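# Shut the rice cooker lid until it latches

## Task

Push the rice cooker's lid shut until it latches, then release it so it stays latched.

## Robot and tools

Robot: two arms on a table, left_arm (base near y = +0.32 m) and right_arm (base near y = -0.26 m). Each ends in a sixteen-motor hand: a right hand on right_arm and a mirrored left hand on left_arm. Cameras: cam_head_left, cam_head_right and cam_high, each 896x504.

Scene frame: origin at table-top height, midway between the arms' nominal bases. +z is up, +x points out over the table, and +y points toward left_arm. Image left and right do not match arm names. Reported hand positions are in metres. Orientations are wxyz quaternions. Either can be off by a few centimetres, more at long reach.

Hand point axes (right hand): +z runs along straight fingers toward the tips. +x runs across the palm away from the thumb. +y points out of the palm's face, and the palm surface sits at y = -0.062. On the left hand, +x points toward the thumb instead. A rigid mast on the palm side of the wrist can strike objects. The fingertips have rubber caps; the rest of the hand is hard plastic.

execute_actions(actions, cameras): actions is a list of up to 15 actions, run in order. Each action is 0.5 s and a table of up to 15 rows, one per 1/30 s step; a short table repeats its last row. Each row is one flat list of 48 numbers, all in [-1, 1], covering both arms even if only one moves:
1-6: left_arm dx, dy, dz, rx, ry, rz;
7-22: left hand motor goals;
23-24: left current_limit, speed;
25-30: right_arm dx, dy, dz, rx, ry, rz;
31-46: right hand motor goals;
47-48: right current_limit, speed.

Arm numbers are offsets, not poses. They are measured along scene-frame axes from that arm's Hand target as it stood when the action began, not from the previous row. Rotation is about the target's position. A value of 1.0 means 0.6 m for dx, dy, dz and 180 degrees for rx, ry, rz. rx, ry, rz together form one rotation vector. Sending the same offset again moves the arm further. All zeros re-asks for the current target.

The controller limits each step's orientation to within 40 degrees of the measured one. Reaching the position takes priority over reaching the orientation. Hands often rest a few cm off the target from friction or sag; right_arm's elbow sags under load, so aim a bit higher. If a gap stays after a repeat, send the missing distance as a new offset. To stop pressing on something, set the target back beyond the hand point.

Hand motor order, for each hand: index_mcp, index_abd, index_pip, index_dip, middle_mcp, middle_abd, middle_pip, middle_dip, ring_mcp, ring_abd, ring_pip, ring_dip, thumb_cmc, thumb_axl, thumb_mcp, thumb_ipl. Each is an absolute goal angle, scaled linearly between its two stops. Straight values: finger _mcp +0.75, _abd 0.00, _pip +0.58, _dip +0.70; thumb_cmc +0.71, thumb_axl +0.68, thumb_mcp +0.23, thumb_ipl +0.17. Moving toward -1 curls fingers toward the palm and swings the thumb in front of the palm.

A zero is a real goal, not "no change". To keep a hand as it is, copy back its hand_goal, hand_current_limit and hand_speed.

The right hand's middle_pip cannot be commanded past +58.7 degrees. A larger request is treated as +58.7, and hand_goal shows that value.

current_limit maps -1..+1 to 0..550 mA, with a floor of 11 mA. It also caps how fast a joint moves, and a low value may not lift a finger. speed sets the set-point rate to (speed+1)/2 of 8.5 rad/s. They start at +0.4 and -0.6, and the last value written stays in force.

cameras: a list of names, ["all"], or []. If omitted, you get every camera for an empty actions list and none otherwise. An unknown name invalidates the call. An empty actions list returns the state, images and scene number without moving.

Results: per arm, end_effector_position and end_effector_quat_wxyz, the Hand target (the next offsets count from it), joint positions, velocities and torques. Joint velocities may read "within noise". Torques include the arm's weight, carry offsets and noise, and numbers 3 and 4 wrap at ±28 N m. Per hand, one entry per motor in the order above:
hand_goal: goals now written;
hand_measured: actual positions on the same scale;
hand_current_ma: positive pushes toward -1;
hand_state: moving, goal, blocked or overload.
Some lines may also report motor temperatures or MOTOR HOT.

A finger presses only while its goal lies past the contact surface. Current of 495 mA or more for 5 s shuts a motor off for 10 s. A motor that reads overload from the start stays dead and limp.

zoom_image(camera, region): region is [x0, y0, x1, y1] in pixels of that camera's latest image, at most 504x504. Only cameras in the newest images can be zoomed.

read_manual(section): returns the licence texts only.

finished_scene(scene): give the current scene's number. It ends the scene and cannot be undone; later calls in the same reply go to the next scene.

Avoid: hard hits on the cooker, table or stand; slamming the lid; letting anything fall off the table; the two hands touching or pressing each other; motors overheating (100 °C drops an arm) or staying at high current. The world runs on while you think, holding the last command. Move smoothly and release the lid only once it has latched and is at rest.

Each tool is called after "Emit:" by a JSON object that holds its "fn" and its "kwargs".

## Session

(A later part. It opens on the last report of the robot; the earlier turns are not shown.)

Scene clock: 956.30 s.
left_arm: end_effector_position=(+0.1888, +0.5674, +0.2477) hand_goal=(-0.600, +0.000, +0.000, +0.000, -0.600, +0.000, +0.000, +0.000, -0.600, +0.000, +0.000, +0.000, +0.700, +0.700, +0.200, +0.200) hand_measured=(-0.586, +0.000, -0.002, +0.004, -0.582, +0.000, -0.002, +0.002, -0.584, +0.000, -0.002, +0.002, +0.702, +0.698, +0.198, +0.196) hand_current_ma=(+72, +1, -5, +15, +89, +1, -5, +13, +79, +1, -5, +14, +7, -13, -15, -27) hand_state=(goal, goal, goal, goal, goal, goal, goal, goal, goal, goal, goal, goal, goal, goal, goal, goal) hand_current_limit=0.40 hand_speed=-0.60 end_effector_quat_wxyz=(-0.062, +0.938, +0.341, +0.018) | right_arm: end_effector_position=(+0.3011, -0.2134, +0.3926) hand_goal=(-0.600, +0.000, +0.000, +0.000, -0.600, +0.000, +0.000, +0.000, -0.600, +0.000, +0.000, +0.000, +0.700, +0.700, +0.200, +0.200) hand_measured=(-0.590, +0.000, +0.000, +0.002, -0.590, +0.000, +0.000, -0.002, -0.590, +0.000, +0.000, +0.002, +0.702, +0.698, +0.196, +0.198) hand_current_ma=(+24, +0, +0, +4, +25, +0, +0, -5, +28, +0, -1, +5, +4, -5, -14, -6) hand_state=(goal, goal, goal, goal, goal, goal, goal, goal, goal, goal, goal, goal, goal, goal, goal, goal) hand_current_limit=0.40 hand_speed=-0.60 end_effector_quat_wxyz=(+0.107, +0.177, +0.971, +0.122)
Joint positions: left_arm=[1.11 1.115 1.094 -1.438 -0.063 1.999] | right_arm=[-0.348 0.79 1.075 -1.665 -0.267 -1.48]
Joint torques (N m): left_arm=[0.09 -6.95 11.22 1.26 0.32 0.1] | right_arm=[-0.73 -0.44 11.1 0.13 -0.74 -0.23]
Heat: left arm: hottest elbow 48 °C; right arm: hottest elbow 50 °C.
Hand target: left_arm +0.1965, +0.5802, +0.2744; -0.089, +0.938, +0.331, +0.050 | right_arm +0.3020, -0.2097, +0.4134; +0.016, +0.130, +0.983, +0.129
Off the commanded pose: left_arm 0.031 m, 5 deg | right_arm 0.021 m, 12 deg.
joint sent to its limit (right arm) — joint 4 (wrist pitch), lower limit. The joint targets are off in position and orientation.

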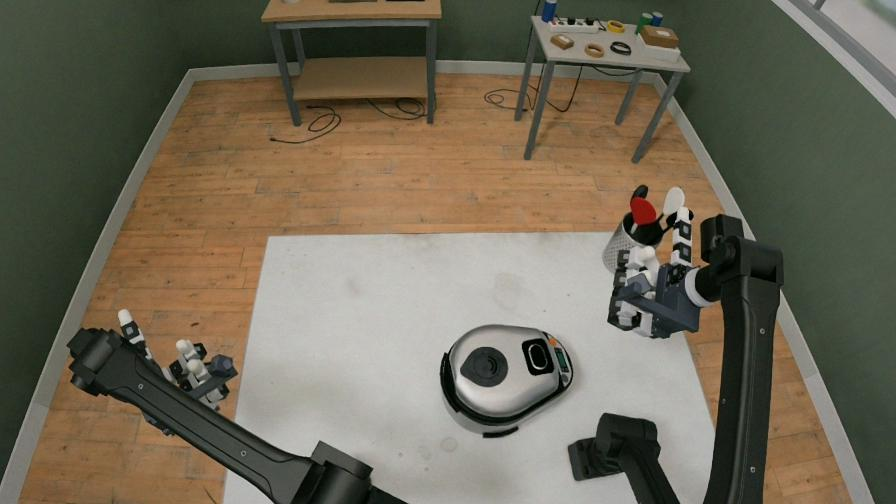

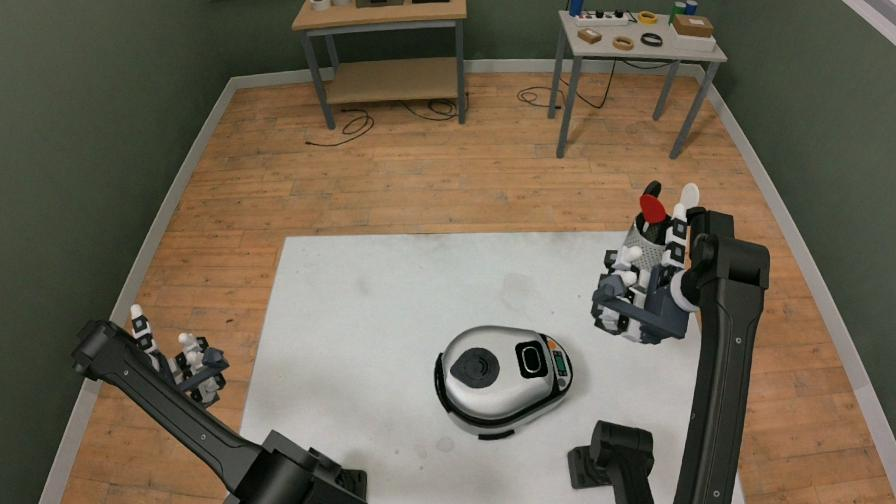

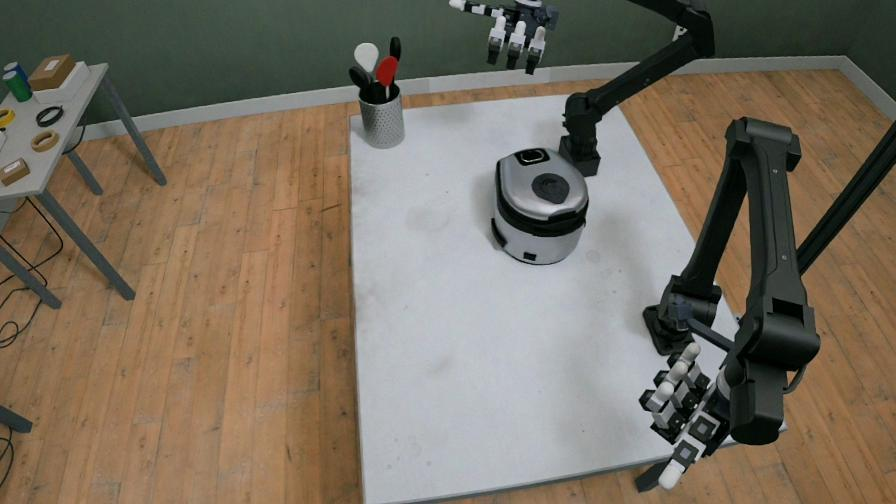

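Emit:
{"fn": "execute_actions", "kwargs": {"actions": [[[0,0,0,0,0,0,-0.6,0,0,0,-0.6,0,0,0,-0.6,0,0,0,0.7,0.7,0.2,0.2,0.4,-0.6,-0.148,0.28,-0.12,0,0,0,-0.6,0,0,0,-0.6,0,0,0,-0.6,0,0,0,0.7,0.7,0.2,0.2,0.4,-0.6]],[[0,0,0,0,0,0,-0.6,0,0,0,-0.6,0,0,0,-0.6,0,0,0,0.7,0.7,0.2,0.2,0.4,-0.6,0,0,-0.16,0,0,0,-0.6,0,0,0,-0.6,0,0,0,-0.6,0,0,0,0.7,0.7,0.2,0.2,0.4,-0.6]]], "cameras": ["cam_high","cam_head_left"]}}

Emit:
{"fn": "zoom_image", "kwargs": {"camera": "cam_high", "region": [460, 80, 640, 280]}}

Emit:
{"fn": "zoom_image", "kwargs": {"camera": "cam_head_left", "region": [420, 280, 640, 450]}}

Scene clock: 985.93 s.
left_arm: end_effector_position=(+0.1888, +0.5674, +0.2477) hand_goal=(-0.600, +0.000, +0.000, +0.000, -0.600, +0.000, +0.000, +0.000, -0.600, +0.000, +0.000, +0.000, +0.700, +0.700, +0.200, +0.200) hand_measured=(-0.586, +0.000, -0.002, +0.004, -0.582, +0.000, -0.002, +0.002, -0.584, +0.000, -0.002, +0.002, +0.702, +0.698, +0.198, +0.196) hand_current_ma=(+72, +1, -5, +15, +89, +1, -5, +13, +79, +1, -5, +14, +7, -13, -15, -27) hand_state=(goal, goal, goal, goal, goal, goal, goal, goal, goal, goal, goal, goal, goal, goal, goal, goal) hand_current_limit=0.40 hand_speed=-0.60 end_effector_quat_wxyz=(-0.062, +0.938, +0.341, +0.018) | right_arm: end_effector_position=(+0.2070, -0.0470, +0.2363) hand_goal=(-0.600, +0.000, +0.000, +0.000, -0.600, +0.000, +0.000, +0.000, -0.600, +0.000, +0.000, +0.000, +0.700, +0.700, +0.200, +0.200) hand_measured=(-0.590, +0.000, +0.000, +0.002, -0.590, +0.000, +0.000, -0.002, -0.590, +0.000, +0.000, +0.002, +0.702, +0.698, +0.196, +0.198) hand_current_ma=(+24, +1, +0, +4, +26, +0, +0, -5, +29, +1, -1, +5, +5, -4, -12, -6) hand_state=(goal, goal, goal, goal, goal, goal, goal, goal, goal, goal, goal, goal, goal, goal, goal, goal) hand_current_limit=0.40 hand_speed=-0.60 end_effector_quat_wxyz=(+0.002, +0.130, +0.985, +0.117)
Joint positions: left_arm=[1.11 1.115 1.094 -1.438 -0.063 1.999] | right_arm=[0.638 0.663 0.647 -1.379 -0.156 -0.604]
Joint torques (N m): left_arm=[0.09 -6.95 11.15 1.22 0.3 0.1] | right_arm=[0.44 1.2 9.33 1.83 -0.03 -0.11]
Heat: left arm: hottest elbow 48 °C; right arm: hottest elbow 50 °C.
Hand target: left_arm +0.1965, +0.5802, +0.2744; -0.089, +0.938, +0.331, +0.050 | right_arm +0.2132, -0.0417, +0.2454; +0.016, +0.130, +0.983, +0.129
Off the commanded pose: left_arm 0.031 m, 5 deg | right_arm 0.012 m, 2 deg.
Images, in order (width x height): cam_head_left 896x504, cam_high 896x504.

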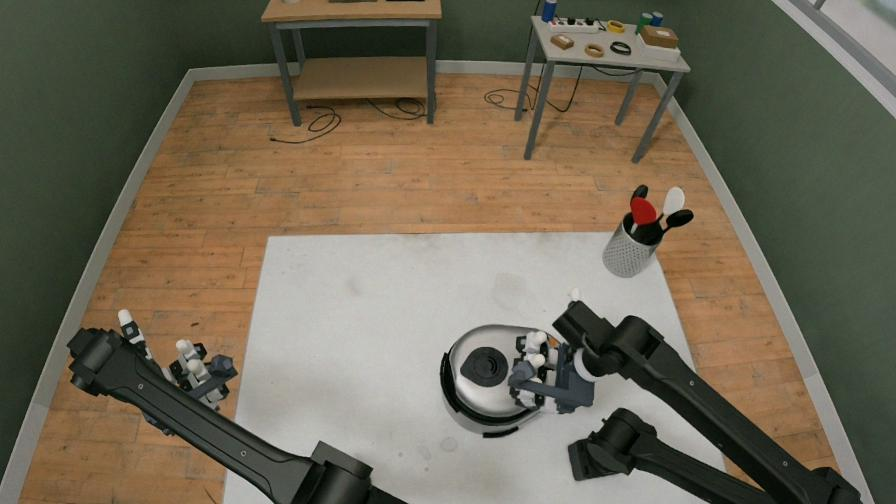

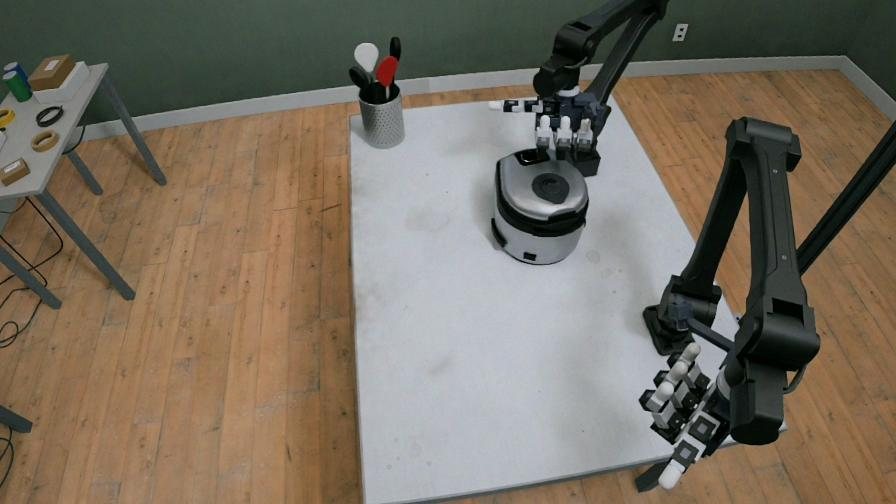

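Scaled by 2.520.

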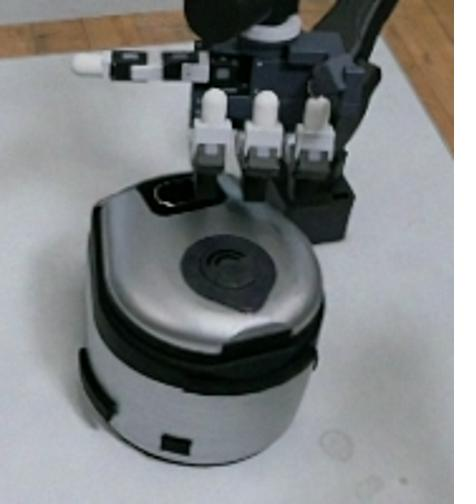

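Scaled by 2.291.

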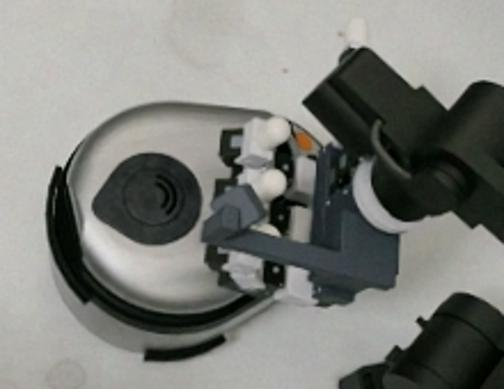

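Emit:
{"fn": "execute_actions", "kwargs": {"actions": [[[0,0,0,0,0,0,-0.6,0,0,0,-0.6,0,0,0,-0.6,0,0,0,0.7,0.7,0.2,0.2,0.4,-0.6,0.035,0,-0.06,0,0,0,-0.6,0,0,0,-0.6,0,0,0,-0.6,0,0,0,0.7,0.7,0.2,0.2,0.4,-0.6]],[[0,0,0,0,0,0,-0.6,0,0,0,-0.6,0,0,0,-0.6,0,0,0,0.7,0.7,0.2,0.2,0.4,-0.6,0,0,-0.05,0,0,0,-0.6,0,0,0,-0.6,0,0,0,-0.6,0,0,0,0.7,0.7,0.2,0.2,0.4,-0.6]]], "cameras": ["cam_high","cam_head_left"]}}

Emit:
{"fn": "zoom_image", "kwargs": {"camera": "cam_high", "region": [460, 80, 640, 280]}}

Scene clock: 1000.73 s.
left_arm: end_effector_position=(+0.1888, +0.5674, +0.2477) hand_goal=(-0.600, +0.000, +0.000, +0.000, -0.600, +0.000, +0.000, +0.000, -0.600, +0.000, +0.000, +0.000, +0.700, +0.700, +0.200, +0.200) hand_measured=(-0.586, +0.000, -0.002, +0.004, -0.582, +0.000, -0.002, +0.002, -0.584, +0.000, -0.002, +0.002, +0.702, +0.698, +0.198, +0.196) hand_current_ma=(+72, +1, -5, +15, +89, +1, -5, +13, +79, +1, -5, +14, +7, -13, -15, -27) hand_state=(goal, goal, goal, goal, goal, goal, goal, goal, goal, goal, goal, goal, goal, goal, goal, goal) hand_current_limit=0.40 hand_speed=-0.60 end_effector_quat_wxyz=(-0.062, +0.938, +0.341, +0.018) | right_arm: end_effector_position=(+0.2374, -0.0339, +0.2247) hand_goal=(-0.600, +0.000, +0.000, +0.000, -0.600, +0.000, +0.000, +0.000, -0.600, +0.000, +0.000, +0.000, +0.700, +0.700, +0.200, +0.200) hand_measured=(-0.600, +0.000, +0.000, +0.002, -0.628, +0.000, +0.000, -0.002, -0.626, +0.000, +0.000, +0.002, +0.702, +0.698, +0.196, +0.198) hand_current_ma=(+0, +1, +0, +4, -94, +0, +0, -5, -86, +1, -1, +5, +5, -4, -12, -6) hand_state=(goal, goal, goal, goal, blocked, goal, goal, goal, blocked, goal, goal, goal, goal, goal, goal, goal) hand_current_limit=0.40 hand_speed=-0.60 end_effector_quat_wxyz=(+0.039, +0.122, +0.978, +0.164)
Joint positions: left_arm=[1.11 1.115 1.094 -1.438 -0.063 1.999] | right_arm=[0.574 0.697 0.584 -1.173 -0.185 -0.67]
Joint torques (N m): left_arm=[0.44 -7.18 11.21 1.25 0.3 0.08] | right_arm=[-0.5 3.49 3.97 2.11 0.38 -0.21]
Heat: left arm: hottest elbow 48 °C; right arm: hottest elbow 51 °C.
Hand target: left_arm +0.1965, +0.5802, +0.2744; -0.089, +0.938, +0.331, +0.050 | right_arm +0.2342, -0.0417, +0.1794; +0.016, +0.130, +0.983, +0.129
Off the commanded pose: left_arm 0.031 m, 5 deg | right_arm 0.046 m, 5 deg.
Images, in order (width x height): cam_head_left 896x504, cam_high 896x504.

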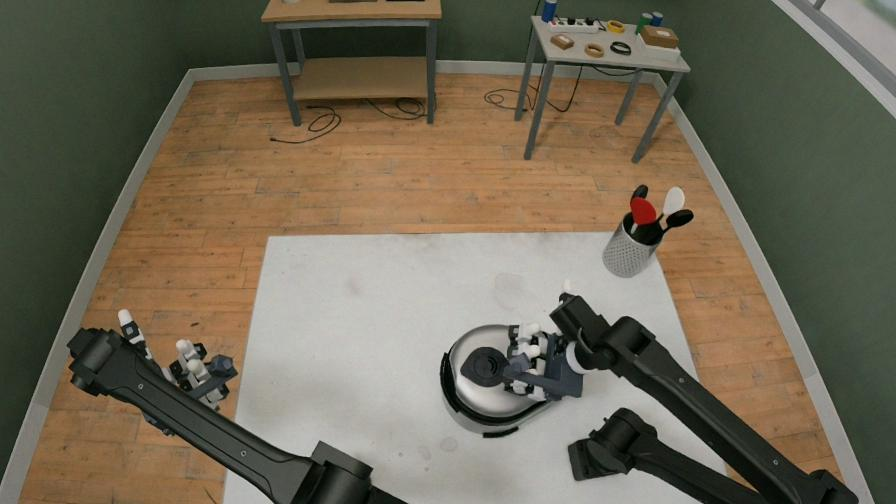

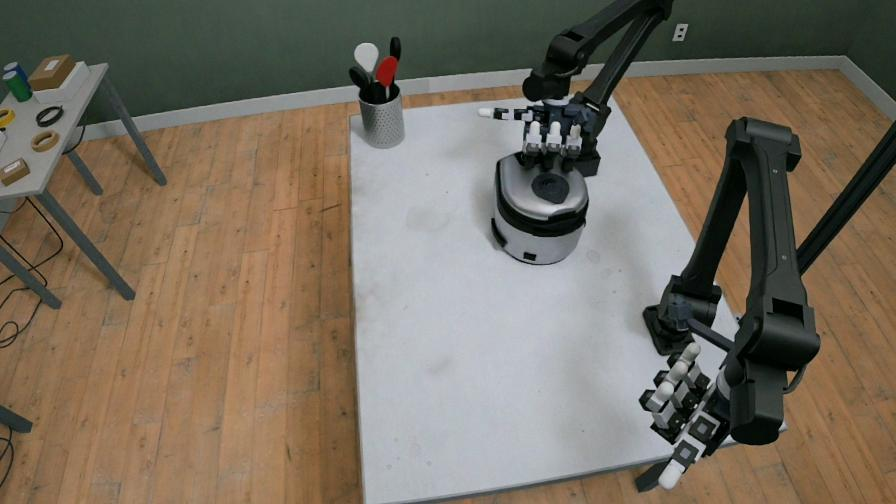

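Scaled by 2.520.

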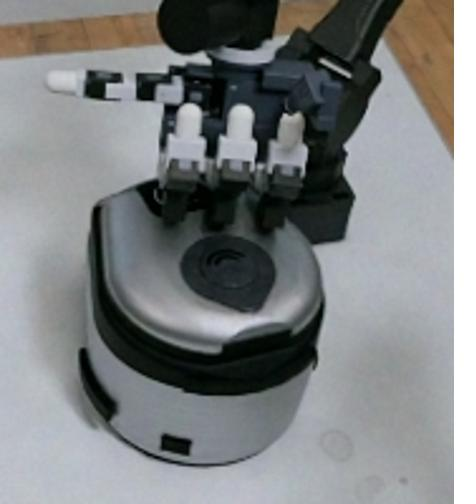

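Emit:
{"fn": "execute_actions", "kwargs": {"actions": [[[0,0,0,0,0,0,-0.6,0,0,0,-0.6,0,0,0,-0.6,0,0,0,0.7,0.7,0.2,0.2,0.4,-0.6,0,0,0.3,0,0,0,-0.6,0,0,0,-0.6,0,0,0,-0.6,0,0,0,0.7,0.7,0.2,0.2,0.4,-0.6]]], "cameras": ["cam_high"]}}

Emit:
{"fn": "zoom_image", "kwargs": {"camera": "cam_high", "region": [460, 80, 640, 280]}}

Scene clock: 1012.33 s.
left_arm: end_effector_position=(+0.1888, +0.5674, +0.2477) hand_goal=(-0.600, +0.000, +0.000, +0.000, -0.600, +0.000, +0.000, +0.000, -0.600, +0.000, +0.000, +0.000, +0.700, +0.700, +0.200, +0.200) hand_measured=(-0.586, +0.000, -0.002, +0.004, -0.582, +0.000, -0.002, +0.002, -0.584, +0.000, -0.002, +0.002, +0.702, +0.698, +0.198, +0.196) hand_current_ma=(+72, +1, -5, +15, +89, +1, -5, +13, +79, +1, -5, +14, +7, -13, -15, -27) hand_state=(goal, goal, goal, goal, goal, goal, goal, goal, goal, goal, goal, goal, goal, goal, goal, goal) hand_current_limit=0.40 hand_speed=-0.60 end_effector_quat_wxyz=(-0.062, +0.938, +0.341, +0.018) | right_arm: end_effector_position=(+0.2304, -0.0437, +0.3366) hand_goal=(-0.600, +0.000, +0.000, +0.000, -0.600, +0.000, +0.000, +0.000, -0.600, +0.000, +0.000, +0.000, +0.700, +0.700, +0.200, +0.200) hand_measured=(-0.592, +0.000, +0.000, +0.002, -0.592, +0.000, +0.000, -0.002, -0.592, +0.000, +0.000, +0.002, +0.702, +0.698, +0.196, +0.198) hand_current_ma=(+19, +1, +0, +4, +18, +0, +0, -5, +21, +1, -1, +5, +5, -4, -12, -6) hand_state=(goal, goal, goal, goal, goal, goal, goal, goal, goal, goal, goal, goal, goal, goal, goal, goal) hand_current_limit=0.40 hand_speed=-0.60 end_effector_quat_wxyz=(+0.002, +0.136, +0.984, +0.117)
Joint positions: left_arm=[1.11 1.115 1.094 -1.438 -0.063 1.999] | right_arm=[0.575 0.755 0.944 -1.593 -0.167 -0.655]
Joint torques (N m): left_arm=[0.32 -7 11.18 1.2 0.29 0.12] | right_arm=[-0.56 0.21 11.73 0.34 -0.07 -0.28]
Heat: left arm: hottest elbow 48 °C; right arm: hottest elbow 50 °C.
Hand target: left_arm +0.1965, +0.5802, +0.2744; -0.089, +0.938, +0.331, +0.050 | right_arm +0.2342, -0.0417, +0.3594; +0.016, +0.130, +0.983, +0.129
Off the commanded pose: left_arm 0.031 m, 5 deg | right_arm 0.023 m, 2 deg.
Images, in order (width x height): cam_high 896x504.

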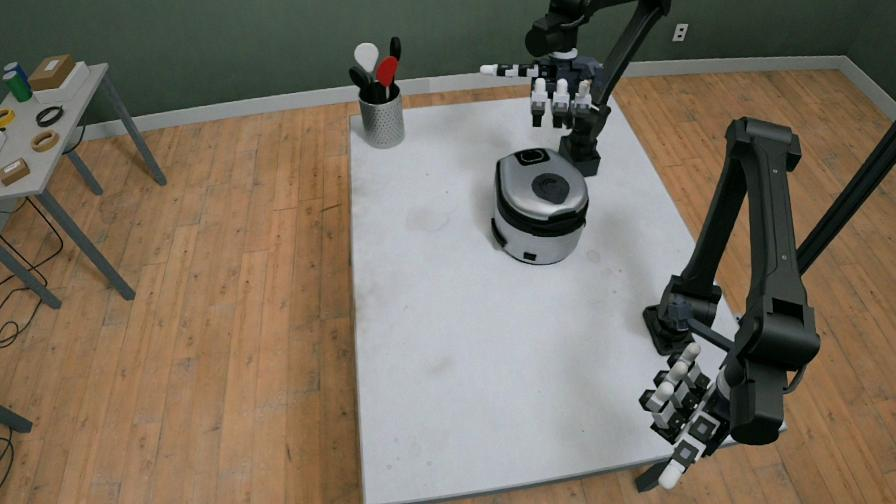

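Scaled by 2.520.

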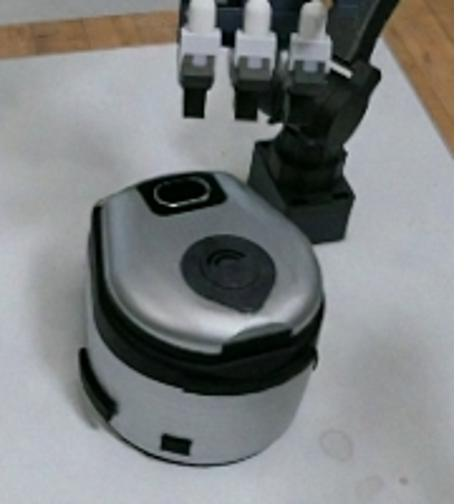

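Emit:
{"fn": "finished_scene", "kwargs": {"scene": 1}}

The scene is finished: the task was done.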